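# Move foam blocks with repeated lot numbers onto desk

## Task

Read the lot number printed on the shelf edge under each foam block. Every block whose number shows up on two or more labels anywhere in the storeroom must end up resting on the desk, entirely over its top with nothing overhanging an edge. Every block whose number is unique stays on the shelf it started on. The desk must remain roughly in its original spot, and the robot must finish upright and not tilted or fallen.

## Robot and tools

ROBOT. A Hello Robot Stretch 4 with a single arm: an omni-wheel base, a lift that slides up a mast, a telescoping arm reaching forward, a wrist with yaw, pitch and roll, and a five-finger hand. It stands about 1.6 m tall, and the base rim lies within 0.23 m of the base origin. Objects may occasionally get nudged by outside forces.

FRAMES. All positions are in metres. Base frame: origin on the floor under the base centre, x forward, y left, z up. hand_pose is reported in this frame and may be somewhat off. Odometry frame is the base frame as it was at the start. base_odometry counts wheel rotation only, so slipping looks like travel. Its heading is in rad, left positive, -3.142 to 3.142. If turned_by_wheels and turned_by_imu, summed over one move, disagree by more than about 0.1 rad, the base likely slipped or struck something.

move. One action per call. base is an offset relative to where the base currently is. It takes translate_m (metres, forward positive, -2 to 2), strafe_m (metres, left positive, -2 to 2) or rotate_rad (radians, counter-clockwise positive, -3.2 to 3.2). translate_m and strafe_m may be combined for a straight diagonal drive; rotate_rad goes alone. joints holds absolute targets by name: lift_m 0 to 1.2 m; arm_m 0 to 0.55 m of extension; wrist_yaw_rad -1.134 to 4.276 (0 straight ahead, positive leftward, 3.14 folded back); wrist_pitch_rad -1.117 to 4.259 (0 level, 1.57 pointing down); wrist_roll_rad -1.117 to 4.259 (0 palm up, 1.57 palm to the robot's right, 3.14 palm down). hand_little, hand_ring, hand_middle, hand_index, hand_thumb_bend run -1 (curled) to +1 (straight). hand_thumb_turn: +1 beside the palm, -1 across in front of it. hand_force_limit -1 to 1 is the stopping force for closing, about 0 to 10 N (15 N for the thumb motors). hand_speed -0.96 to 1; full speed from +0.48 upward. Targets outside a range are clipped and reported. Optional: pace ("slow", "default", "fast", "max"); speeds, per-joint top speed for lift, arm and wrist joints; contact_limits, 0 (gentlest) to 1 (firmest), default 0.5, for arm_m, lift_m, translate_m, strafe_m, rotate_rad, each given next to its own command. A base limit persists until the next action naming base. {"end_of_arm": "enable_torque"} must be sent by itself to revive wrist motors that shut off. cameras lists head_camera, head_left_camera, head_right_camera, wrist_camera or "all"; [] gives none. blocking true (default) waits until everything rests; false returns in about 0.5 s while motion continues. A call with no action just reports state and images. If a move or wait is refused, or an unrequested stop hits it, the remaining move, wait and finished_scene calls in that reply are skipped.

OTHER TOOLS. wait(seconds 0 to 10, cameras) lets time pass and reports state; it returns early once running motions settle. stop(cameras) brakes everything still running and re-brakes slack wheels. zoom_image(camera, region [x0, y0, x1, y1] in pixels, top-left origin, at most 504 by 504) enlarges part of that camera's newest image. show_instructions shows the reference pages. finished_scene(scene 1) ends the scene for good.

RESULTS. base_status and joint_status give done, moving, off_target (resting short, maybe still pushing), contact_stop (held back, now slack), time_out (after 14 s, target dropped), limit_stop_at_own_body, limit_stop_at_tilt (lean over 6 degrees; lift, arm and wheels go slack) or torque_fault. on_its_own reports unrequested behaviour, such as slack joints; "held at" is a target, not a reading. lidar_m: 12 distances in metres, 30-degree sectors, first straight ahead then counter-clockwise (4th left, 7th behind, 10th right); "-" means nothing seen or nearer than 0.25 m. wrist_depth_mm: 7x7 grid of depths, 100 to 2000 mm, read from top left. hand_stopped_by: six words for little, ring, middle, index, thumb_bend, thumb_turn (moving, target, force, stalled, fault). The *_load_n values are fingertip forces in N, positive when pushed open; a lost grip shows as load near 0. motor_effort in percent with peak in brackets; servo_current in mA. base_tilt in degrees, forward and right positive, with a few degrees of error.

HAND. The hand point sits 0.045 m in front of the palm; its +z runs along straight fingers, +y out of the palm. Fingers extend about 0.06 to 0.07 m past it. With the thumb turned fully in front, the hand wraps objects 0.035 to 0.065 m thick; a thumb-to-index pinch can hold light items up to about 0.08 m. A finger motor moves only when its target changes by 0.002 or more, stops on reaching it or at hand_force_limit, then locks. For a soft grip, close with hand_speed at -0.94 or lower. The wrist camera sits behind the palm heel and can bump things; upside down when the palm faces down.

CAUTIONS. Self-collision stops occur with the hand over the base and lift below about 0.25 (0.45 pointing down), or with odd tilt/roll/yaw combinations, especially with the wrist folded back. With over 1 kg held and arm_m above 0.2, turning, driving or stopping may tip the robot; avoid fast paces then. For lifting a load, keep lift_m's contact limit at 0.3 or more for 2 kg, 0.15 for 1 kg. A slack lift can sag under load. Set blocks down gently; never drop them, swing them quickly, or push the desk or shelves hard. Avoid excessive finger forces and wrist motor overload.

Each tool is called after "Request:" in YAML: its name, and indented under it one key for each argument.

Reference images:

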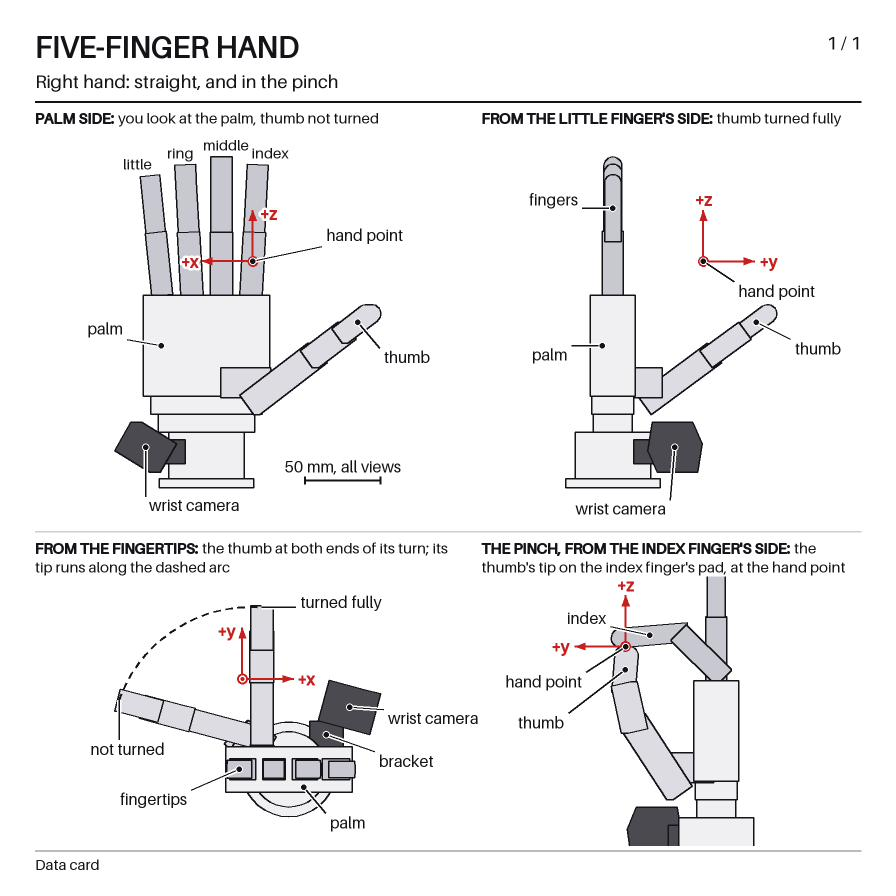

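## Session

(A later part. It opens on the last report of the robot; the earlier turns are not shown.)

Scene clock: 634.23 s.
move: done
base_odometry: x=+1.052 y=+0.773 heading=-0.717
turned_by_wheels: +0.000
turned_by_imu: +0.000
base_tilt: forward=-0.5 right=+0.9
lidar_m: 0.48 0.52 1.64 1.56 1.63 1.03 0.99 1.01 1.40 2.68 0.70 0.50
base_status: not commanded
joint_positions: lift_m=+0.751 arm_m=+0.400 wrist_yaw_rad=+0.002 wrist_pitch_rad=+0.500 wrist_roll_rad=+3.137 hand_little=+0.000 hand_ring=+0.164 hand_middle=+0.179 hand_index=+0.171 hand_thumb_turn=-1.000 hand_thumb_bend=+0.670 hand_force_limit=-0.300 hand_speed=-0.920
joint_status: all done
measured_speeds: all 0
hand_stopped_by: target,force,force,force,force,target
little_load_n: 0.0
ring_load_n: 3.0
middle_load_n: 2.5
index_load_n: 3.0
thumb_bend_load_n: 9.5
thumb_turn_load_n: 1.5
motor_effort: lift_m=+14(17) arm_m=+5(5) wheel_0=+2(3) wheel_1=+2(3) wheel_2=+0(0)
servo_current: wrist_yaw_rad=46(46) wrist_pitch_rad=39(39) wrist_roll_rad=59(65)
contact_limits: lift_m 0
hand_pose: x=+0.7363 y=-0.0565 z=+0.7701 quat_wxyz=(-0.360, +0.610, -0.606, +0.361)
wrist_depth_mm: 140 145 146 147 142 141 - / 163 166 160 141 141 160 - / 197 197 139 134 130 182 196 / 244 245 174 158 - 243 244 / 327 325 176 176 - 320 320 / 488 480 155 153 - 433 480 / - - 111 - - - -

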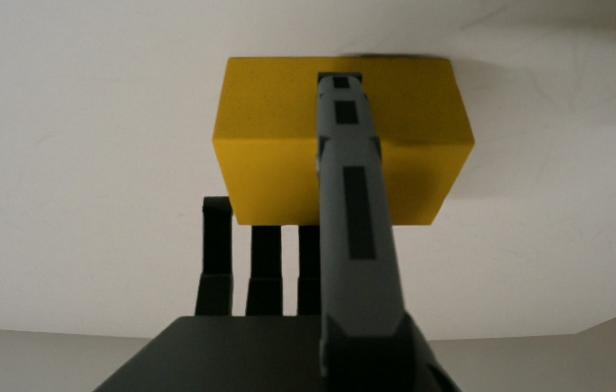

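Request:
move:
  joints: {"lift_m": 0.749}
  speeds: {"lift_m": 0.03}
  contact_limits: {"lift_m": 0.0}
  cameras: ["wrist_camera"]

Request:
move:
  joints: {"hand_thumb_bend": 0.76, "hand_index": 0.28, "hand_middle": 0.28, "hand_ring": 0.28, "hand_speed": -0.92}
  cameras: ["wrist_camera"]

Scene clock: 643.97 s.
move: done
base_odometry: x=+1.052 y=+0.773 heading=-0.717
turned_by_wheels: +0.000
turned_by_imu: +0.000
base_tilt: forward=-0.5 right=+0.8
lidar_m: 0.49 0.50 1.64 1.57 1.64 1.02 0.99 1.03 1.39 2.66 0.71 0.52
base_status: not commanded
joint_positions: lift_m=+0.750 arm_m=+0.400 wrist_yaw_rad=+0.002 wrist_pitch_rad=+0.500 wrist_roll_rad=+3.137 hand_little=+0.000 hand_ring=+0.164 hand_middle=+0.179 hand_index=+0.171 hand_thumb_turn=-1.000 hand_thumb_bend=+0.670 hand_force_limit=-0.300 hand_speed=-0.920
joint_status: all done
measured_speeds: all 0
hand_stopped_by: target,force,force,force,force,target
little_load_n: 0.0
ring_load_n: 3.5
middle_load_n: 2.5
index_load_n: 3.0
thumb_bend_load_n: 9.5
thumb_turn_load_n: 1.0
motor_effort: lift_m=+12(16) arm_m=+5(5) wheel_0=+3(3) wheel_1=+2(3) wheel_2=+0(0)
servo_current: wrist_yaw_rad=39(46) wrist_pitch_rad=26(46) wrist_roll_rad=59(59)
contact_limits: lift_m 0
hand_pose: x=+0.7363 y=-0.0565 z=+0.7687 quat_wxyz=(-0.360, +0.610, -0.606, +0.361)
wrist_depth_mm: 142 144 145 146 146 141 - / 163 165 155 138 141 160 - / 195 197 139 134 130 189 196 / 243 243 174 158 - 244 244 / 324 320 175 175 - 322 325 / 484 469 155 153 - 433 484 / - - 110 - - - -

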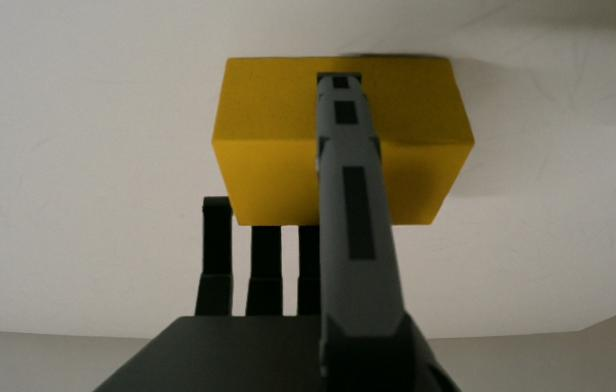

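Scene clock: 645.23 s.
move: done
base_odometry: x=+1.052 y=+0.773 heading=-0.717
turned_by_wheels: +0.000
turned_by_imu: +0.000
base_tilt: forward=-0.4 right=+0.8
lidar_m: 0.48 0.51 1.64 1.58 1.67 1.03 0.96 1.03 1.39 2.67 0.72 0.52
base_status: not commanded
joint_positions: lift_m=+0.749 arm_m=+0.400 wrist_yaw_rad=+0.002 wrist_pitch_rad=+0.500 wrist_roll_rad=+3.137 hand_little=+0.000 hand_ring=+0.280 hand_middle=+0.280 hand_index=+0.280 hand_thumb_turn=-1.000 hand_thumb_bend=+0.760 hand_force_limit=-0.300 hand_speed=-0.920
joint_status: all done
measured_speeds: all 0
hand_stopped_by: target,target,target,target,target,target
little_load_n: 0.0
ring_load_n: -0.5
middle_load_n: 0.0
index_load_n: 0.0
thumb_bend_load_n: 0.0
thumb_turn_load_n: 0.0
motor_effort: lift_m=+15(16) arm_m=+5(5) wheel_0=+2(3) wheel_1=+2(3) wheel_2=+0(1)
servo_current: wrist_yaw_rad=39(46) wrist_pitch_rad=33(46) wrist_roll_rad=52(59)
contact_limits: lift_m 0
hand_pose: x=+0.7363 y=-0.0565 z=+0.7685 quat_wxyz=(-0.360, +0.610, -0.606, +0.361)
wrist_depth_mm: 137 139 141 144 145 141 - / 160 158 153 150 148 164 - / 187 189 140 135 134 191 199 / 229 233 173 153 - 246 250 / 300 303 176 178 - 324 334 / 433 430 156 153 - 452 469 / - 591 111 - - - -

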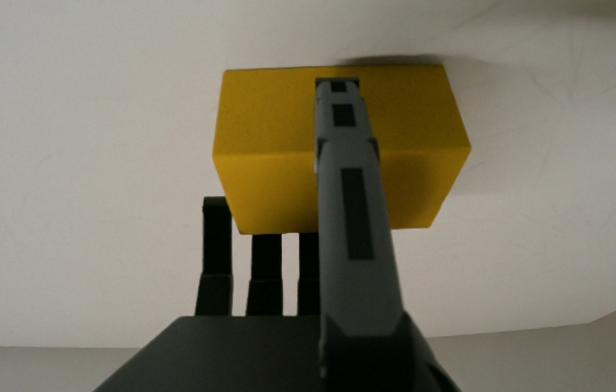

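Request:
move:
  joints: {"lift_m": 0.754}
  speeds: {"lift_m": 0.03}
  cameras: ["wrist_camera"]

Request:
move:
  joints: {"hand_index": 0.5, "hand_middle": 0.5, "hand_ring": 0.5, "hand_little": 0.5, "hand_thumb_bend": 0.85, "hand_speed": -0.85}
  cameras: ["wrist_camera"]

Scene clock: 662.90 s.
move: done
base_odometry: x=+1.052 y=+0.773 heading=-0.717
turned_by_wheels: +0.000
turned_by_imu: -0.001
base_tilt: forward=-0.5 right=+0.9
lidar_m: 0.48 0.50 1.64 1.55 1.65 1.04 0.99 1.02 1.43 2.67 0.70 0.50
base_status: not commanded
joint_positions: lift_m=+0.754 arm_m=+0.400 wrist_yaw_rad=+0.002 wrist_pitch_rad=+0.500 wrist_roll_rad=+3.137 hand_little=+0.000 hand_ring=+0.280 hand_middle=+0.280 hand_index=+0.280 hand_thumb_turn=-1.000 hand_thumb_bend=+0.760 hand_force_limit=-0.300 hand_speed=-0.920
joint_status: all done
measured_speeds: all 0
hand_stopped_by: target,target,target,target,target,target
little_load_n: 0.0
ring_load_n: 0.0
middle_load_n: 0.0
index_load_n: 0.0
thumb_bend_load_n: 0.0
thumb_turn_load_n: 0.0
motor_effort: lift_m=+24(26) arm_m=+5(5) wheel_0=+2(3) wheel_1=+2(3) wheel_2=+0(0)
servo_current: wrist_yaw_rad=52(52) wrist_pitch_rad=33(46) wrist_roll_rad=59(59)
hand_pose: x=+0.7363 y=-0.0565 z=+0.7727 quat_wxyz=(-0.360, +0.610, -0.606, +0.361)
wrist_depth_mm: 141 144 144 148 149 149 - / 162 164 156 149 148 164 - / 193 195 140 136 139 196 205 / 237 241 176 167 - 254 258 / 309 314 178 178 - 336 345 / 449 452 155 154 - 459 484 / - 615 111 - - - -

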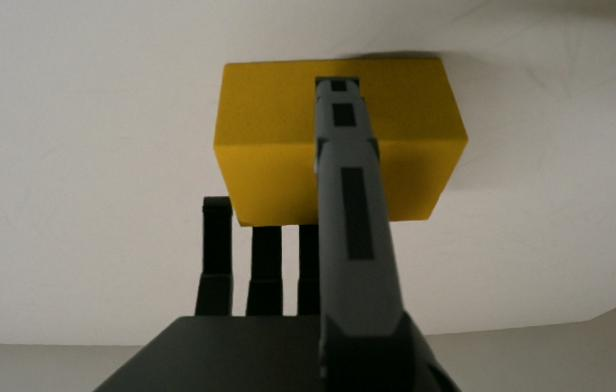

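Scene clock: 664.57 s.
move: done
base_odometry: x=+1.052 y=+0.773 heading=-0.717
turned_by_wheels: +0.000
turned_by_imu: +0.000
base_tilt: forward=-0.5 right=+0.8
lidar_m: 0.49 0.46 1.64 1.58 1.64 1.05 0.97 1.02 1.38 2.68 0.71 0.51
base_status: not commanded
joint_positions: lift_m=+0.754 arm_m=+0.400 wrist_yaw_rad=+0.002 wrist_pitch_rad=+0.500 wrist_roll_rad=+3.137 hand_little=+0.500 hand_ring=+0.500 hand_middle=+0.500 hand_index=+0.500 hand_thumb_turn=-1.000 hand_thumb_bend=+0.850 hand_force_limit=-0.300 hand_speed=-0.850
joint_status: all done
measured_speeds: all 0
hand_stopped_by: target,target,target,target,target,target
little_load_n: 0.0
ring_load_n: 0.5
middle_load_n: 0.0
index_load_n: 0.0
thumb_bend_load_n: 0.0
thumb_turn_load_n: 0.0
motor_effort: lift_m=+24(25) arm_m=+5(5) wheel_0=+2(3) wheel_1=+2(3) wheel_2=+0(1)
servo_current: wrist_yaw_rad=46(52) wrist_pitch_rad=33(39) wrist_roll_rad=52(65)
hand_pose: x=+0.7363 y=-0.0565 z=+0.7727 quat_wxyz=(-0.360, +0.610, -0.606, +0.361)
wrist_depth_mm: 142 143 144 148 150 150 - / 162 163 156 146 148 164 - / 193 195 141 137 136 198 206 / 237 240 233 168 - 254 257 / 309 309 282 190 - 334 347 / 449 449 164 156 - 459 480 / - 615 111 - - - -

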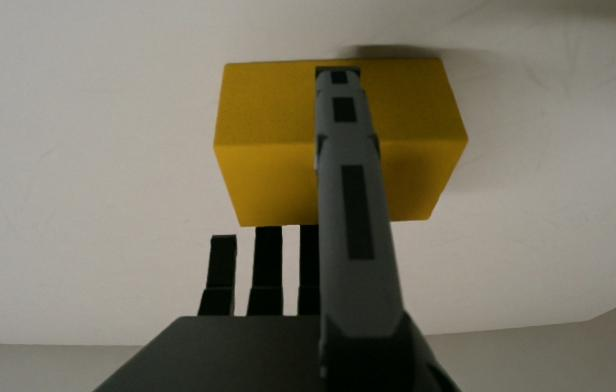

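Request:
move:
  joints: {"lift_m": 0.775}
  speeds: {"lift_m": 0.1}
  cameras: ["wrist_camera"]

Request:
move:
  joints: {"hand_index": 1, "hand_middle": 1, "hand_ring": 1, "hand_little": 1, "hand_thumb_bend": 1, "hand_thumb_turn": 1, "hand_speed": -0.3}
  cameras: ["wrist_camera"]

Scene clock: 671.33 s.
move: done
base_odometry: x=+1.052 y=+0.773 heading=-0.717
turned_by_wheels: +0.000
turned_by_imu: -0.001
base_tilt: forward=-0.5 right=+0.8
lidar_m: 0.48 0.50 1.63 1.56 1.65 1.03 0.98 1.02 1.40 2.68 0.71 0.52
base_status: not commanded
joint_positions: lift_m=+0.775 arm_m=+0.400 wrist_yaw_rad=+0.002 wrist_pitch_rad=+0.500 wrist_roll_rad=+3.137 hand_little=+0.500 hand_ring=+0.500 hand_middle=+0.500 hand_index=+0.500 hand_thumb_turn=-1.000 hand_thumb_bend=+0.850 hand_force_limit=-0.300 hand_speed=-0.850
joint_status: all done
measured_speeds: all 0
hand_stopped_by: target,target,target,target,target,target
little_load_n: 0.0
ring_load_n: 0.0
middle_load_n: 0.0
index_load_n: 0.0
thumb_bend_load_n: 0.0
thumb_turn_load_n: 0.0
motor_effort: lift_m=+25(28) arm_m=+5(5) wheel_0=+2(3) wheel_1=+2(3) wheel_2=+0(1)
servo_current: wrist_yaw_rad=46(46) wrist_pitch_rad=33(39) wrist_roll_rad=46(59)
hand_pose: x=+0.7363 y=-0.0565 z=+0.7937 quat_wxyz=(-0.360, +0.610, -0.606, +0.361)
wrist_depth_mm: 163 165 166 163 163 169 - / 187 190 181 147 149 192 198 / 223 227 220 163 154 237 238 / 276 279 283 285 - 296 298 / 359 362 327 190 - 389 402 / 521 517 164 156 - - 559 / - - 111 - - - -

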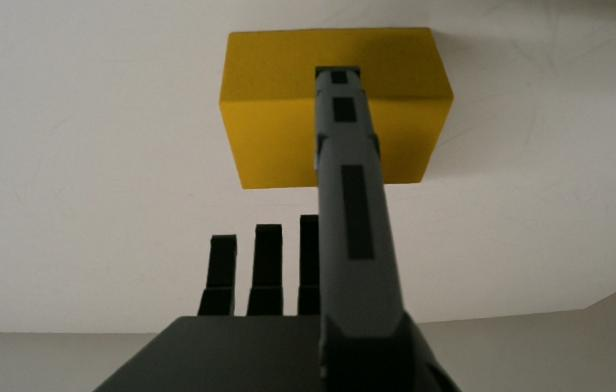

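Scene clock: 673.30 s.
move: done
base_odometry: x=+1.052 y=+0.773 heading=-0.717
turned_by_wheels: +0.000
turned_by_imu: +0.000
base_tilt: forward=-0.4 right=+0.9
lidar_m: 0.47 0.49 1.65 1.57 1.64 1.04 0.97 1.03 1.38 2.67 0.72 0.51
base_status: not commanded
joint_positions: lift_m=+0.775 arm_m=+0.400 wrist_yaw_rad=+0.002 wrist_pitch_rad=+0.500 wrist_roll_rad=+3.137 hand_little=+1.000 hand_ring=+1.000 hand_middle=+1.000 hand_index=+1.000 hand_thumb_turn=+1.000 hand_thumb_bend=+1.000 hand_force_limit=-0.300 hand_speed=-0.300
joint_status: all done
measured_speeds: all 0
hand_stopped_by: target,target,target,target,target,target
little_load_n: 0.0
ring_load_n: 0.0
middle_load_n: 0.0
index_load_n: 0.0
thumb_bend_load_n: 0.0
thumb_turn_load_n: 0.0
motor_effort: lift_m=+25(25) arm_m=+5(5) wheel_0=+2(3) wheel_1=+2(3) wheel_2=+0(1)
servo_current: wrist_yaw_rad=46(46) wrist_pitch_rad=33(52) wrist_roll_rad=52(65)
hand_pose: x=+0.7363 y=-0.0565 z=+0.7937 quat_wxyz=(-0.360, +0.610, -0.606, +0.361)
wrist_depth_mm: 164 164 165 163 163 169 - / 187 189 181 149 148 191 198 / 224 228 220 163 166 236 238 / 276 282 282 286 293 294 298 / 359 364 366 373 379 387 - / 521 521 199 171 469 - - / - - 110 110 - - -

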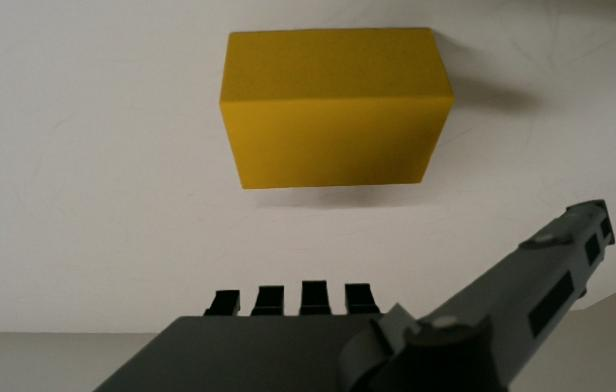

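Request:
move:
  joints: {"lift_m": 0.88}
  cameras: ["wrist_camera", "head_camera"]

Scene clock: 687.67 s.
move: done
base_odometry: x=+1.052 y=+0.773 heading=-0.717
turned_by_wheels: +0.000
turned_by_imu: -0.001
base_tilt: forward=-0.5 right=+0.8
lidar_m: 0.48 0.52 1.62 1.56 1.66 1.03 0.98 1.01 1.45 2.67 0.70 0.52
base_status: not commanded
joint_positions: lift_m=+0.880 arm_m=+0.400 wrist_yaw_rad=+0.002 wrist_pitch_rad=+0.500 wrist_roll_rad=+3.137 hand_little=+1.000 hand_ring=+1.000 hand_middle=+1.000 hand_index=+1.000 hand_thumb_turn=+1.000 hand_thumb_bend=+1.000 hand_force_limit=-0.300 hand_speed=-0.300
joint_status: all done
measured_speeds: all 0
hand_stopped_by: target,target,target,target,target,target
little_load_n: 0.0
ring_load_n: 0.0
middle_load_n: -0.5
index_load_n: 0.0
thumb_bend_load_n: 0.0
thumb_turn_load_n: -0.5
motor_effort: lift_m=+24(30) arm_m=+5(5) wheel_0=+2(3) wheel_1=+2(3) wheel_2=+0(1)
servo_current: wrist_yaw_rad=39(46) wrist_pitch_rad=33(46) wrist_roll_rad=59(59)
hand_pose: x=+0.7363 y=-0.0565 z=+0.8987 quat_wxyz=(-0.360, +0.610, -0.606, +0.361)
wrist_depth_mm: 277 282 282 242 278 294 294 / 317 322 329 330 332 336 332 / 379 389 389 394 397 402 404 / 466 469 484 484 492 500 504 / 615 609 615 634 634 627 - / - - 133 172 - - - / - - 111 110 - - -
pictures: head_camera, wrist_camera

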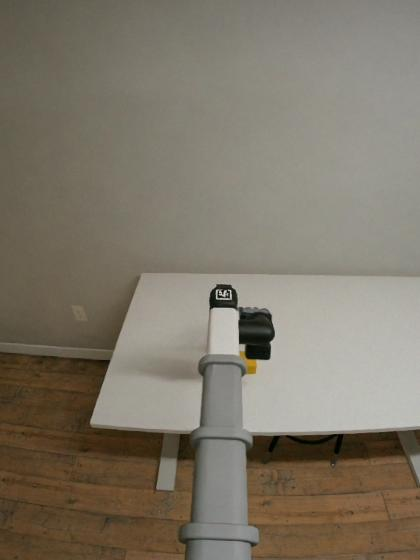

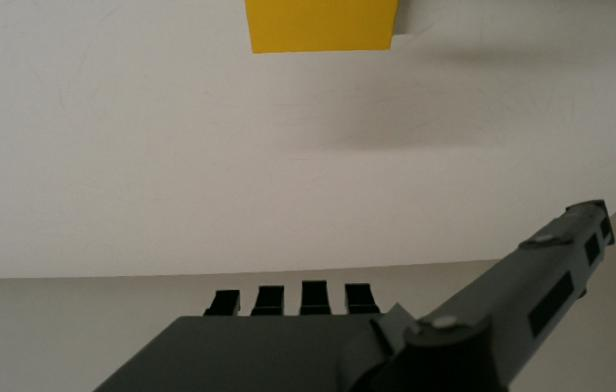

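Request:
move:
  joints: {"arm_m": 0.0, "lift_m": 1.05}

Request:
move:
  base: {"strafe_m": -1.8}
  cameras: ["head_camera", "head_right_camera"]

Scene clock: 704.50 s.
move: done
base_odometry: x=+1.052 y=+0.773 heading=-0.717
turned_by_wheels: +0.000
turned_by_imu: -0.001
base_tilt: forward=-0.4 right=+0.9
lidar_m: 0.49 0.50 1.64 1.56 1.64 1.05 0.98 1.01 1.41 2.68 0.71 0.51
base_status: not commanded
joint_positions: lift_m=+1.050 arm_m=+0.000 wrist_yaw_rad=+0.002 wrist_pitch_rad=+0.500 wrist_roll_rad=+3.137 hand_little=+1.000 hand_ring=+1.000 hand_middle=+1.000 hand_index=+1.000 hand_thumb_turn=+1.000 hand_thumb_bend=+1.000 hand_force_limit=-0.300 hand_speed=-0.300
joint_status: all done
measured_speeds: all 0
hand_stopped_by: target,target,target,target,target,target
little_load_n: 0.0
ring_load_n: 0.0
middle_load_n: 0.0
index_load_n: 0.0
thumb_bend_load_n: 0.0
thumb_turn_load_n: 0.0
motor_effort: lift_m=+25(31) arm_m=-5(8) wheel_0=+2(3) wheel_1=+2(3) wheel_2=+0(1)
servo_current: wrist_yaw_rad=46(52) wrist_pitch_rad=26(46) wrist_roll_rad=52(65)
hand_pose: x=+0.3365 y=-0.0565 z=+1.0687 quat_wxyz=(-0.360, +0.610, -0.606, +0.361)
wrist_depth_mm: 1205 496 496 504 496 504 504 / 539 549 544 559 564 559 559 / 634 647 654 640 668 668 647 / - - - - - - - / - - - - - - - / - - 133 172 - - - / - - 110 110 - - -
pictures: none

Scene clock: 711.83 s.
move: done
base_odometry: x=-0.131 y=-0.584 heading=-0.717
turned_by_wheels: +0.000
turned_by_imu: -0.005
base_tilt: forward=-0.5 right=+1.0
lidar_m: 1.26 0.95 0.80 1.97 1.42 1.03 0.97 1.03 0.94 0.86 0.92 1.30
base_status: done
joint_positions: lift_m=+1.050 arm_m=+0.000 wrist_yaw_rad=+0.002 wrist_pitch_rad=+0.500 wrist_roll_rad=+3.137 hand_little=+1.000 hand_ring=+1.000 hand_middle=+1.000 hand_index=+1.000 hand_thumb_turn=+1.000 hand_thumb_bend=+1.000 hand_force_limit=-0.300 hand_speed=-0.300
joint_status: not commanded
measured_speeds: all 0
hand_stopped_by: target,target,target,target,target,target
little_load_n: 0.0
ring_load_n: 0.0
middle_load_n: 0.0
index_load_n: -0.5
thumb_bend_load_n: 0.0
thumb_turn_load_n: -0.5
motor_effort: lift_m=+24(25) arm_m=-5(5) wheel_0=+1(9) wheel_1=-2(17) wheel_2=+0(3)
servo_current: wrist_yaw_rad=46(52) wrist_pitch_rad=33(46) wrist_roll_rad=52(65)
hand_pose: x=+0.3365 y=-0.0565 z=+1.0688 quat_wxyz=(-0.360, +0.610, -0.606, +0.361)
wrist_depth_mm: 1229 1281 1281 1336 1366 1308 1281 / 1397 1430 1430 1464 1430 1464 1499 / - - - - - - - / - 1281 - - - - - / - 1205 - - 1160 - - / - 1098 133 172 213 - - / - - 110 110 - - -

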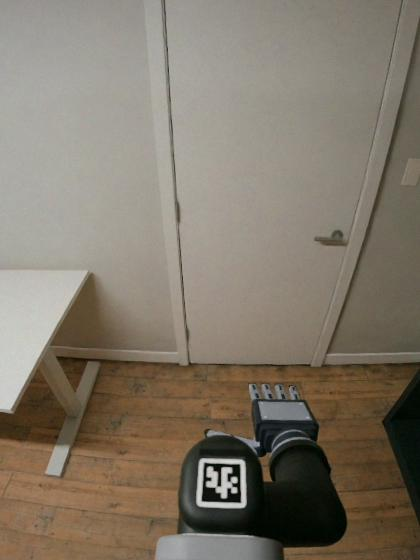

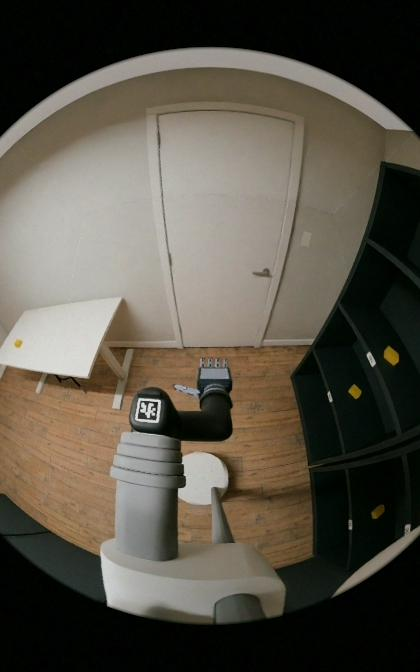

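Request:
move:
  base: {"rotate_rad": -1.571}
  cameras: ["head_camera", "wrist_camera", "head_left_camera"]

Scene clock: 718.90 s.
move: done
base_odometry: x=-0.131 y=-0.584 heading=-2.288
turned_by_wheels: -1.570
turned_by_imu: -1.574
base_tilt: forward=-0.5 right=+1.0
lidar_m: 0.87 0.93 1.33 1.26 0.99 0.86 2.00 1.43 1.04 0.97 1.01 0.94
base_status: done
joint_positions: lift_m=+1.050 arm_m=+0.000 wrist_yaw_rad=+0.002 wrist_pitch_rad=+0.500 wrist_roll_rad=+3.137 hand_little=+1.000 hand_ring=+1.000 hand_middle=+1.000 hand_index=+1.000 hand_thumb_turn=+1.000 hand_thumb_bend=+1.000 hand_force_limit=-0.300 hand_speed=-0.300
joint_status: not commanded
measured_speeds: all 0
hand_stopped_by: target,target,target,target,target,target
little_load_n: 0.0
ring_load_n: 0.0
middle_load_n: 0.0
index_load_n: -0.5
thumb_bend_load_n: 0.0
thumb_turn_load_n: 0.0
motor_effort: lift_m=+24(24) arm_m=-5(5) wheel_0=+3(8) wheel_1=+4(12) wheel_2=+3(9)
servo_current: wrist_yaw_rad=52(52) wrist_pitch_rad=26(46) wrist_roll_rad=59(65)
hand_pose: x=+0.3365 y=-0.0565 z=+1.0688 quat_wxyz=(-0.360, +0.610, -0.606, +0.361)
wrist_depth_mm: 1182 1229 1182 1205 1205 1255 1182 / 1229 1336 1336 1336 1397 1397 1308 / 1205 1499 1499 917 991 976 946 / 1160 1098 - 842 1138 1160 1182 / 1160 - - 768 1255 1255 - / 699 707 133 172 699 - - / 891 750 111 110 - - -
pictures: head_camera, head_left_camera, wrist_camera

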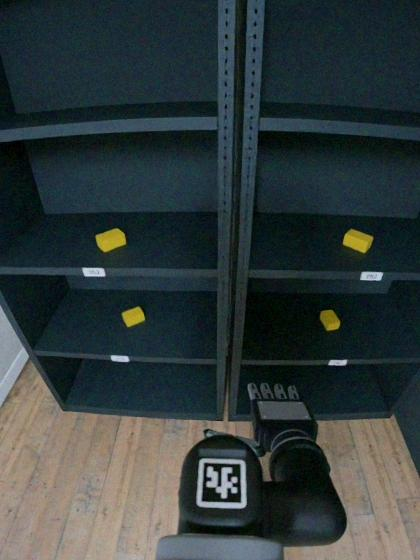

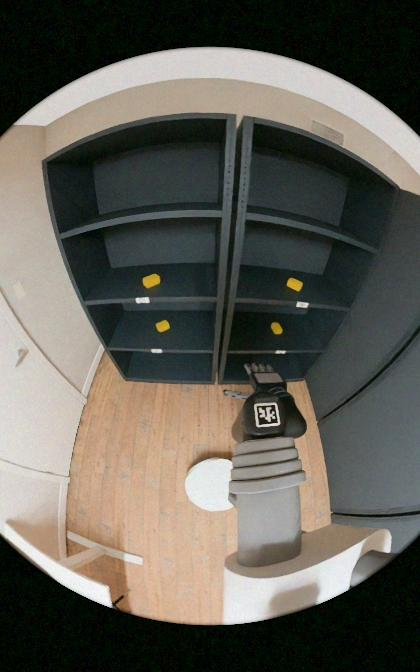

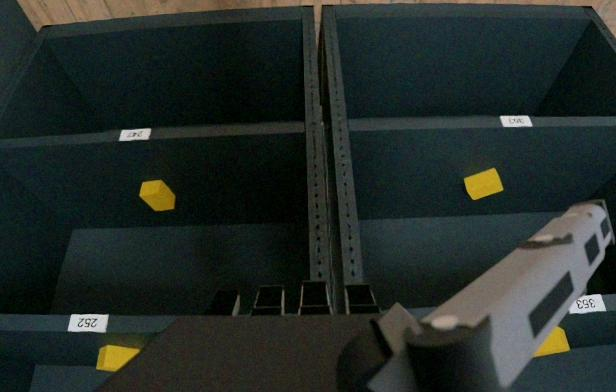

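Zoom into the labels.

Request:
zoom_image:
  camera: "head_camera"
  region: [75, 255, 115, 290]

Request:
zoom_image:
  camera: "head_camera"
  region: [100, 340, 140, 375]

Request:
zoom_image:
  camera: "wrist_camera"
  region: [440, 90, 600, 220]

Request:
zoom_image:
  camera: "head_camera"
  region: [315, 350, 360, 380]

Request:
zoom_image:
  camera: "head_camera"
  region: [350, 260, 395, 290]

Request:
zoom_image:
  camera: "head_camera"
  region: [60, 200, 180, 360]

Scaled by 12.600 from the camera's image (finer frame: 1200x1600).

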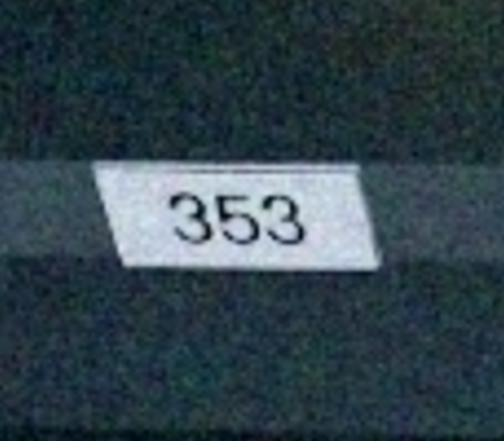

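Scaled by 12.600 from the camera's image (finer frame: 1200x1600).

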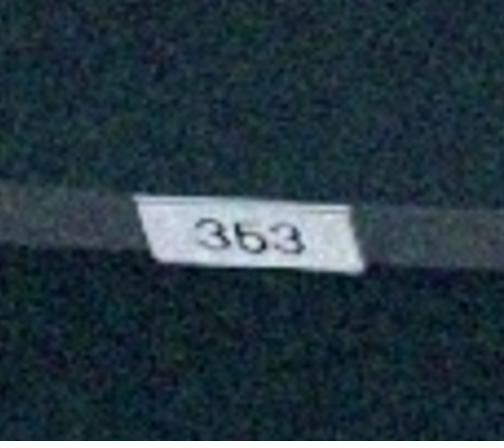

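Scaled by 3.150.

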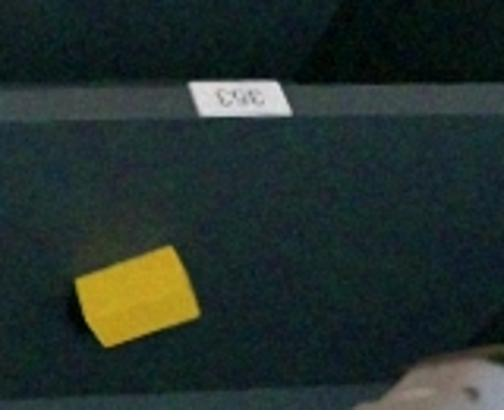

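Scaled by 11.200 from the camera's image (finer frame: 1200x1600).

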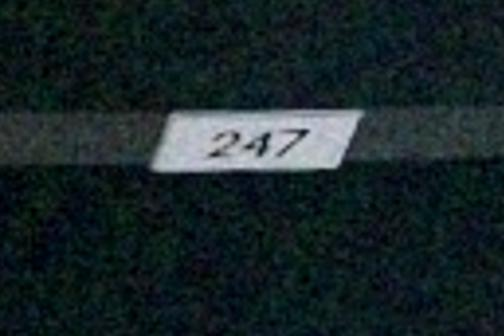

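Scaled by 11.200 from the camera's image (finer frame: 1200x1600).

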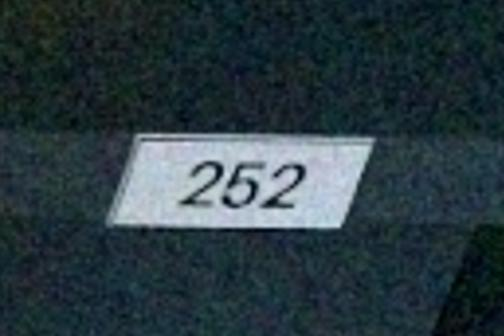

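Scaled by 3.150 from the camera's image (finer frame: 1200x1600).

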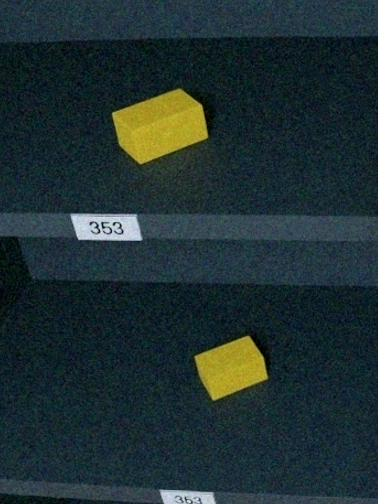

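Request:
move:
  base: {"translate_m": 0.25, "strafe_m": 0.46}
  joints: {"lift_m": 1.12}
  cameras: ["head_camera", "wrist_camera"]

Scene clock: 743.43 s.
move: done
base_odometry: x=+0.051 y=-1.074 heading=-2.288
turned_by_wheels: +0.000
turned_by_imu: +0.000
base_tilt: forward=-0.5 right=+1.0
lidar_m: 0.62 0.65 0.81 0.78 0.84 0.98 0.89 2.05 1.50 1.42 0.94 0.66
base_status: done
joint_positions: lift_m=+1.120 arm_m=+0.000 wrist_yaw_rad=+0.002 wrist_pitch_rad=+0.500 wrist_roll_rad=+3.137 hand_little=+1.000 hand_ring=+1.000 hand_middle=+1.000 hand_index=+1.000 hand_thumb_turn=+1.000 hand_thumb_bend=+1.000 hand_force_limit=-0.300 hand_speed=-0.300
joint_status: all done
measured_speeds: all 0
hand_stopped_by: target,target,target,target,target,target
little_load_n: 0.0
ring_load_n: 0.0
middle_load_n: 0.0
index_load_n: 0.0
thumb_bend_load_n: 0.0
thumb_turn_load_n: 0.0
motor_effort: lift_m=+24(30) arm_m=-5(5) wheel_0=+0(9) wheel_1=+0(16) wheel_2=+0(9)
servo_current: wrist_yaw_rad=39(46) wrist_pitch_rad=33(46) wrist_roll_rad=59(59)
hand_pose: x=+0.3365 y=-0.0565 z=+1.1387 quat_wxyz=(-0.360, +0.610, -0.606, +0.361)
wrist_depth_mm: 759 768 778 798 788 788 - / 707 778 878 878 891 866 - / 597 778 1042 1060 1060 1025 - / 554 732 1078 1060 1042 517 - / 521 554 559 564 574 549 - / 521 691 197 172 707 - - / 517 640 110 110 - - -

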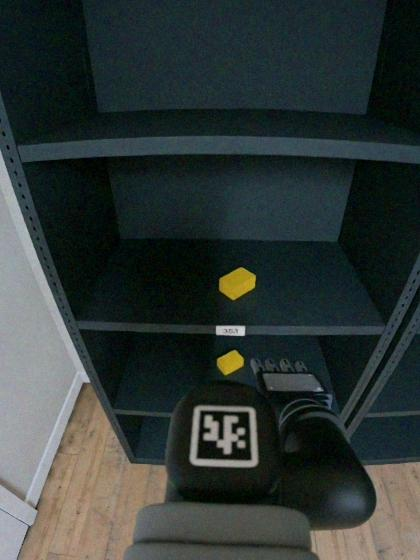

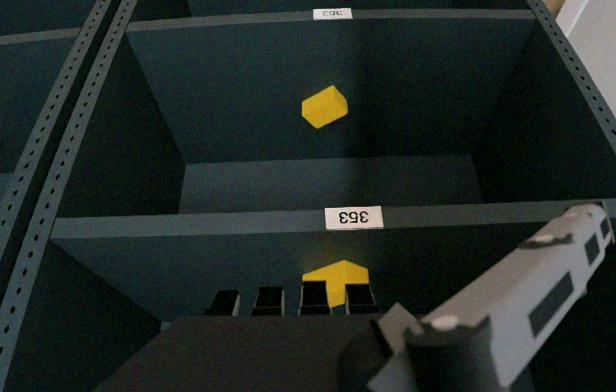

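Request:
zoom_image:
  camera: "wrist_camera"
  region: [290, 0, 370, 130]

Request:
zoom_image:
  camera: "head_camera"
  region: [190, 250, 290, 390]

Scaled by 3.877.

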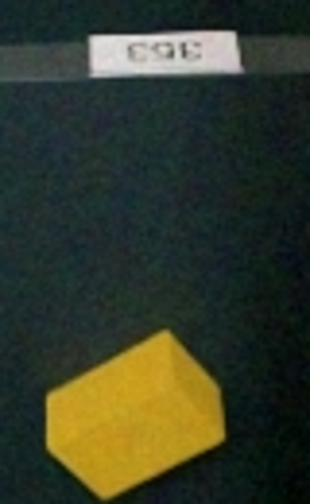

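Scaled by 3.600 from the camera's image (finer frame: 1200x1600).

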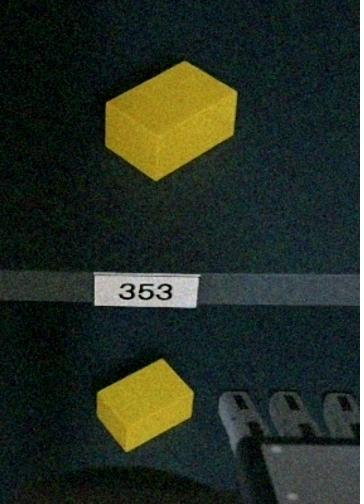

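Request:
move:
  base: {"translate_m": 0.1, "strafe_m": -0.098}
  joints: {"wrist_yaw_rad": 0.75, "lift_m": 1.09}

Request:
move:
  joints: {"arm_m": 0.22}
  cameras: ["wrist_camera"]

Scene clock: 766.63 s.
move: done
base_odometry: x=-0.088 y=-1.086 heading=-2.288
turned_by_wheels: -0.001
turned_by_imu: -0.003
base_tilt: forward=-0.5 right=+0.9
lidar_m: 0.52 0.55 0.95 0.87 0.95 1.07 1.02 1.92 1.40 1.32 0.80 0.54
base_status: done
joint_positions: lift_m=+1.090 arm_m=+0.000 wrist_yaw_rad=+0.747 wrist_pitch_rad=+0.500 wrist_roll_rad=+3.137 hand_little=+1.000 hand_ring=+1.000 hand_middle=+1.000 hand_index=+1.000 hand_thumb_turn=+1.000 hand_thumb_bend=+1.000 hand_force_limit=-0.300 hand_speed=-0.300
joint_status: all done
measured_speeds: all 0
hand_stopped_by: target,target,target,target,target,target
little_load_n: 0.0
ring_load_n: -0.5
middle_load_n: 0.0
index_load_n: 0.0
thumb_bend_load_n: 0.0
thumb_turn_load_n: -0.5
motor_effort: lift_m=+16(22) arm_m=-5(5) wheel_0=-1(11) wheel_1=-4(13) wheel_2=-1(10)
servo_current: wrist_yaw_rad=46(130) wrist_pitch_rad=26(39) wrist_roll_rad=59(65)
hand_pose: x=+0.3309 y=+0.0707 z=+1.1094 quat_wxyz=(-0.467, +0.789, -0.342, +0.205)
wrist_depth_mm: 715 707 741 741 1336 - - / 778 842 842 854 866 - - / 312 831 976 976 - - - / 366 370 413 - - - - / 424 427 488 492 564 - - / 621 683 198 172 191 - - / 591 654 111 110 - - -
pictures: none

Scene clock: 768.40 s.
move: done
base_odometry: x=-0.088 y=-1.086 heading=-2.288
turned_by_wheels: +0.000
turned_by_imu: +0.000
base_tilt: forward=-0.5 right=+1.0
lidar_m: 0.51 0.56 0.94 0.86 0.94 1.06 1.03 1.91 1.38 1.33 0.78 0.55
base_status: not commanded
joint_positions: lift_m=+1.090 arm_m=+0.220 wrist_yaw_rad=+0.747 wrist_pitch_rad=+0.500 wrist_roll_rad=+3.137 hand_little=+1.000 hand_ring=+1.000 hand_middle=+1.000 hand_index=+1.000 hand_thumb_turn=+1.000 hand_thumb_bend=+1.000 hand_force_limit=-0.300 hand_speed=-0.300
joint_status: all done
measured_speeds: all 0
hand_stopped_by: target,target,target,target,target,target
little_load_n: 0.0
ring_load_n: 0.0
middle_load_n: 0.0
index_load_n: 0.0
thumb_bend_load_n: 0.5
thumb_turn_load_n: 0.0
motor_effort: lift_m=+16(16) arm_m=+5(7) wheel_0=-1(2) wheel_1=-4(5) wheel_2=-1(1)
servo_current: wrist_yaw_rad=46(46) wrist_pitch_rad=26(39) wrist_roll_rad=52(59)
hand_pose: x=+0.5507 y=+0.0707 z=+1.1094 quat_wxyz=(-0.467, +0.789, -0.342, +0.205)
wrist_depth_mm: 213 218 221 224 707 723 - / 244 249 252 254 265 - - / 291 283 279 303 307 325 - / 364 312 285 375 377 387 427 / 466 477 480 484 492 504 - / 449 512 198 172 191 - - / 430 459 111 110 - - -

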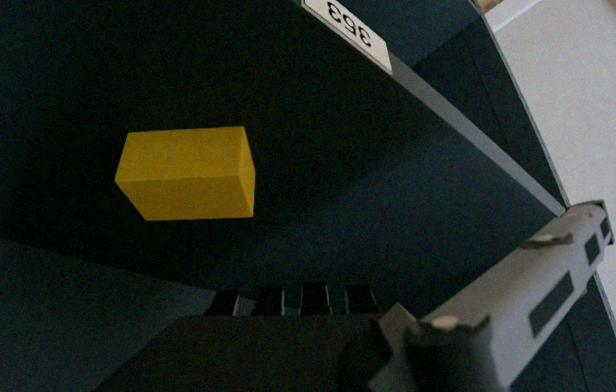

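Request:
move:
  base: {"strafe_m": 0.007}
  joints: {"wrist_roll_rad": 3.10, "lift_m": 1.053}

Request:
move:
  joints: {"arm_m": 0.37}
  cameras: ["wrist_camera"]

Scene clock: 791.70 s.
move: done
base_odometry: x=-0.083 y=-1.090 heading=-2.288
turned_by_wheels: +0.000
turned_by_imu: +0.001
base_tilt: forward=-0.6 right=+0.8
lidar_m: 0.51 0.55 0.91 0.86 0.94 1.07 1.03 1.90 1.40 1.34 0.78 0.56
base_status: done
joint_positions: lift_m=+1.053 arm_m=+0.220 wrist_yaw_rad=+0.747 wrist_pitch_rad=+0.500 wrist_roll_rad=+3.103 hand_little=+1.000 hand_ring=+1.000 hand_middle=+1.000 hand_index=+1.000 hand_thumb_turn=+1.000 hand_thumb_bend=+1.000 hand_force_limit=-0.300 hand_speed=-0.300
joint_status: all done
measured_speeds: all 0
hand_stopped_by: target,target,target,target,target,target
little_load_n: 0.0
ring_load_n: 0.0
middle_load_n: 0.0
index_load_n: 0.0
thumb_bend_load_n: 0.0
thumb_turn_load_n: 0.0
motor_effort: lift_m=+16(20) arm_m=+5(5) wheel_0=+0(10) wheel_1=+1(8) wheel_2=+0(2)
servo_current: wrist_yaw_rad=46(52) wrist_pitch_rad=39(46) wrist_roll_rad=59(85)
hand_pose: x=+0.5518 y=+0.0688 z=+1.0715 quat_wxyz=(-0.463, +0.795, -0.329, +0.213)
wrist_depth_mm: 176 178 177 187 683 683 - / 201 204 205 206 229 - - / 240 244 245 245 254 291 - / 300 248 255 303 306 320 512 / 392 373 351 394 397 394 - / 452 496 198 172 484 - - / 430 469 111 110 - - -
pictures: none

Scene clock: 793.20 s.
move: done
base_odometry: x=-0.083 y=-1.090 heading=-2.288
turned_by_wheels: +0.000
turned_by_imu: +0.000
base_tilt: forward=-0.5 right=+0.8
lidar_m: 0.52 0.55 0.92 0.86 0.94 1.08 1.03 1.93 1.41 1.34 0.78 0.55
base_status: not commanded
joint_positions: lift_m=+1.053 arm_m=+0.370 wrist_yaw_rad=+0.747 wrist_pitch_rad=+0.500 wrist_roll_rad=+3.103 hand_little=+1.000 hand_ring=+1.000 hand_middle=+1.000 hand_index=+1.000 hand_thumb_turn=+1.000 hand_thumb_bend=+1.000 hand_force_limit=-0.300 hand_speed=-0.300
joint_status: all done
measured_speeds: all 0
hand_stopped_by: target,target,target,target,target,target
little_load_n: 0.0
ring_load_n: 0.0
middle_load_n: 0.0
index_load_n: 0.0
thumb_bend_load_n: 0.0
thumb_turn_load_n: 0.0
motor_effort: lift_m=+16(16) arm_m=+5(8) wheel_0=+0(1) wheel_1=+1(2) wheel_2=+0(0)
servo_current: wrist_yaw_rad=46(46) wrist_pitch_rad=26(39) wrist_roll_rad=52(59)
hand_pose: x=+0.7018 y=+0.0688 z=+1.0715 quat_wxyz=(-0.463, +0.795, -0.329, +0.213)
wrist_depth_mm: 176 178 167 161 161 180 - / 201 204 152 150 150 205 204 / 241 243 226 176 176 245 243 / 298 301 303 301 303 304 303 / 345 370 394 397 397 394 - / 324 373 197 172 484 - - / 314 336 111 110 - - -

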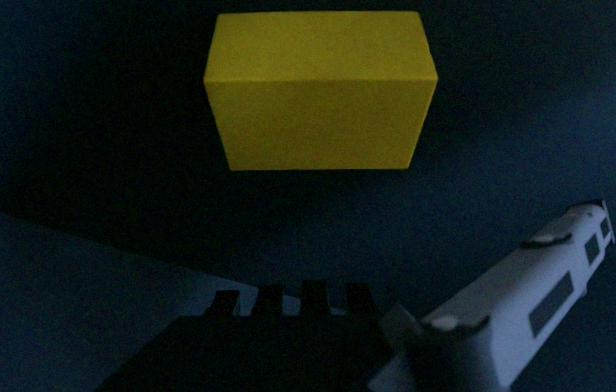

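Request:
move:
  base: {"strafe_m": -0.0076}
  joints: {"arm_m": 0.366, "lift_m": 1.0245}
  speeds: {"lift_m": 0.05}
  contact_limits: {"lift_m": 0.1}
  cameras: ["wrist_camera"]

Request:
move:
  joints: {"hand_thumb_turn": -1.0, "hand_speed": -0.8, "hand_force_limit": -0.6}

Request:
move:
  joints: {"hand_index": 0.4, "hand_middle": 0.4, "hand_ring": 0.4, "hand_little": 0.4, "hand_thumb_bend": 0.75, "hand_speed": -0.8}
  cameras: ["wrist_camera"]

Scene clock: 809.87 s.
move: done
base_odometry: x=-0.089 y=-1.085 heading=-2.288
turned_by_wheels: +0.000
turned_by_imu: -0.002
base_tilt: forward=-0.5 right=+1.0
lidar_m: 0.52 0.57 0.93 0.89 0.95 1.03 1.03 1.91 1.37 1.33 0.76 0.55
base_status: done
joint_positions: lift_m=+1.025 arm_m=+0.366 wrist_yaw_rad=+0.747 wrist_pitch_rad=+0.500 wrist_roll_rad=+3.103 hand_little=+1.000 hand_ring=+1.000 hand_middle=+1.000 hand_index=+1.000 hand_thumb_turn=+1.000 hand_thumb_bend=+1.000 hand_force_limit=-0.300 hand_speed=-0.300
joint_status: all done
measured_speeds: all 0
hand_stopped_by: target,target,target,target,target,target
little_load_n: 0.0
ring_load_n: 0.0
middle_load_n: 0.0
index_load_n: 0.0
thumb_bend_load_n: 0.0
thumb_turn_load_n: -0.5
motor_effort: lift_m=+15(19) arm_m=-5(6) wheel_0=-2(8) wheel_1=-2(11) wheel_2=+0(3)
servo_current: wrist_yaw_rad=46(52) wrist_pitch_rad=33(39) wrist_roll_rad=52(59)
contact_limits: lift_m 0.1
hand_pose: x=+0.6980 y=+0.0688 z=+1.0431 quat_wxyz=(-0.463, +0.795, -0.329, +0.213)
wrist_depth_mm: 141 143 148 149 148 147 - / 165 167 160 156 154 163 167 / 198 199 147 142 142 193 200 / 246 246 236 161 162 249 249 / 324 324 322 320 324 322 - / 329 377 198 172 397 - - / 314 338 111 110 - - -

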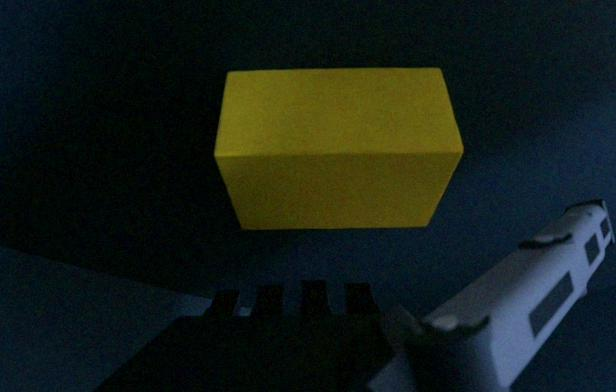

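Scene clock: 815.50 s.
move: done
base_odometry: x=-0.089 y=-1.085 heading=-2.288
turned_by_wheels: +0.000
turned_by_imu: -0.001
base_tilt: forward=-0.5 right=+0.9
lidar_m: 0.52 0.55 0.93 0.86 0.95 1.07 1.03 1.91 1.39 1.33 0.78 0.56
base_status: not commanded
joint_positions: lift_m=+1.025 arm_m=+0.366 wrist_yaw_rad=+0.747 wrist_pitch_rad=+0.500 wrist_roll_rad=+3.103 hand_little=+1.000 hand_ring=+1.000 hand_middle=+1.000 hand_index=+1.000 hand_thumb_turn=-1.000 hand_thumb_bend=+1.000 hand_force_limit=-0.600 hand_speed=-0.800
joint_status: all done
measured_speeds: all 0
hand_stopped_by: target,target,target,target,target,target
little_load_n: 0.0
ring_load_n: 0.0
middle_load_n: 0.0
index_load_n: 0.0
thumb_bend_load_n: 0.0
thumb_turn_load_n: 0.0
motor_effort: lift_m=+15(16) arm_m=-5(5) wheel_0=-2(3) wheel_1=-2(3) wheel_2=+0(1)
servo_current: wrist_yaw_rad=39(52) wrist_pitch_rad=39(46) wrist_roll_rad=59(72)
contact_limits: lift_m 0.1
hand_pose: x=+0.6980 y=+0.0688 z=+1.0431 quat_wxyz=(-0.463, +0.795, -0.329, +0.213)
wrist_depth_mm: 142 143 148 145 144 147 - / 164 167 160 153 154 163 167 / 198 200 147 142 - 193 200 / 245 247 236 161 - 248 248 / 325 324 320 322 - 325 329 / 327 375 199 171 - 442 445 / 312 338 110 - - - 442
pictures: none

Scene clock: 817.07 s.
move: done
base_odometry: x=-0.089 y=-1.085 heading=-2.288
turned_by_wheels: +0.000
turned_by_imu: +0.000
base_tilt: forward=-0.4 right=+0.9
lidar_m: 0.52 0.56 0.94 0.88 0.95 1.05 1.03 1.93 1.40 1.33 0.80 0.55
base_status: not commanded
joint_positions: lift_m=+1.025 arm_m=+0.366 wrist_yaw_rad=+0.747 wrist_pitch_rad=+0.500 wrist_roll_rad=+3.103 hand_little=+0.400 hand_ring=+0.400 hand_middle=+0.400 hand_index=+0.400 hand_thumb_turn=-1.000 hand_thumb_bend=+0.750 hand_force_limit=-0.600 hand_speed=-0.800
joint_status: all done
measured_speeds: all 0
hand_stopped_by: target,target,target,target,target,target
little_load_n: 0.0
ring_load_n: 0.0
middle_load_n: 0.0
index_load_n: 0.0
thumb_bend_load_n: 0.0
thumb_turn_load_n: 0.0
motor_effort: lift_m=+16(16) arm_m=-5(5) wheel_0=-3(3) wheel_1=-3(3) wheel_2=+0(1)
servo_current: wrist_yaw_rad=39(52) wrist_pitch_rad=33(46) wrist_roll_rad=59(59)
contact_limits: lift_m 0.1
hand_pose: x=+0.6980 y=+0.0688 z=+1.0431 quat_wxyz=(-0.463, +0.795, -0.329, +0.213)
wrist_depth_mm: 142 144 148 149 148 147 - / 165 167 160 152 156 163 167 / 198 200 147 141 139 193 200 / 246 247 236 162 - 249 249 / 325 324 190 183 - 324 330 / 329 375 162 155 - 439 445 / 312 336 111 - - - 439

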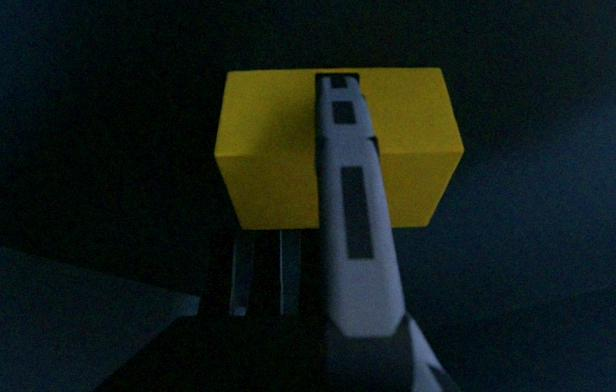

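Request:
move:
  joints: {"hand_index": 0.0, "hand_middle": 0.0, "hand_ring": 0.0, "hand_thumb_bend": 0.45, "hand_speed": -0.92, "hand_force_limit": -0.45}
  cameras: ["wrist_camera"]

Scene clock: 824.73 s.
move: off_target
base_odometry: x=-0.089 y=-1.085 heading=-2.288
turned_by_wheels: +0.000
turned_by_imu: -0.001
base_tilt: forward=-0.6 right=+0.9
lidar_m: 0.50 0.56 0.94 0.85 0.96 1.07 1.04 1.91 1.38 1.32 0.78 0.55
base_status: not commanded
joint_positions: lift_m=+1.025 arm_m=+0.366 wrist_yaw_rad=+0.747 wrist_pitch_rad=+0.500 wrist_roll_rad=+3.103 hand_little=+0.400 hand_ring=+0.192 hand_middle=+0.200 hand_index=+0.207 hand_thumb_turn=-1.000 hand_thumb_bend=+0.666 hand_force_limit=-0.450 hand_speed=-0.920
joint_status: hand_ring off_target (ended at +0.192, target +0.000); hand_middle off_target (ended at +0.200, target +0.000); hand_index off_target (ended at +0.207, target +0.000); hand_thumb_bend off_target (ended at +0.666, target +0.450); the others done
measured_speeds: all 0
hand_stopped_by: target,force,force,force,force,target
little_load_n: 0.0
ring_load_n: 2.5
middle_load_n: 3.0
index_load_n: 2.5
thumb_bend_load_n: 7.0
thumb_turn_load_n: 1.5
motor_effort: lift_m=+15(16) arm_m=-5(5) wheel_0=-2(3) wheel_1=-2(3) wheel_2=+0(1)
servo_current: wrist_yaw_rad=46(46) wrist_pitch_rad=39(39) wrist_roll_rad=52(72)
contact_limits: lift_m 0.1
hand_pose: x=+0.6980 y=+0.0688 z=+1.0431 quat_wxyz=(-0.463, +0.795, -0.329, +0.213)
wrist_depth_mm: 143 145 150 150 150 148 - / 167 168 159 147 147 163 168 / 200 202 144 135 138 194 202 / 250 250 238 163 - 251 250 / 330 330 195 176 - 332 332 / 329 373 158 153 - 449 452 / 314 338 111 - - - 442

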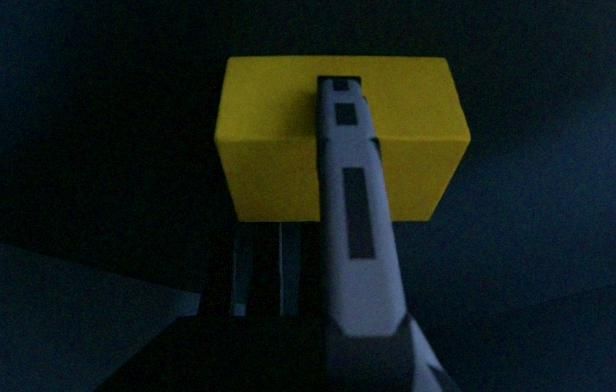

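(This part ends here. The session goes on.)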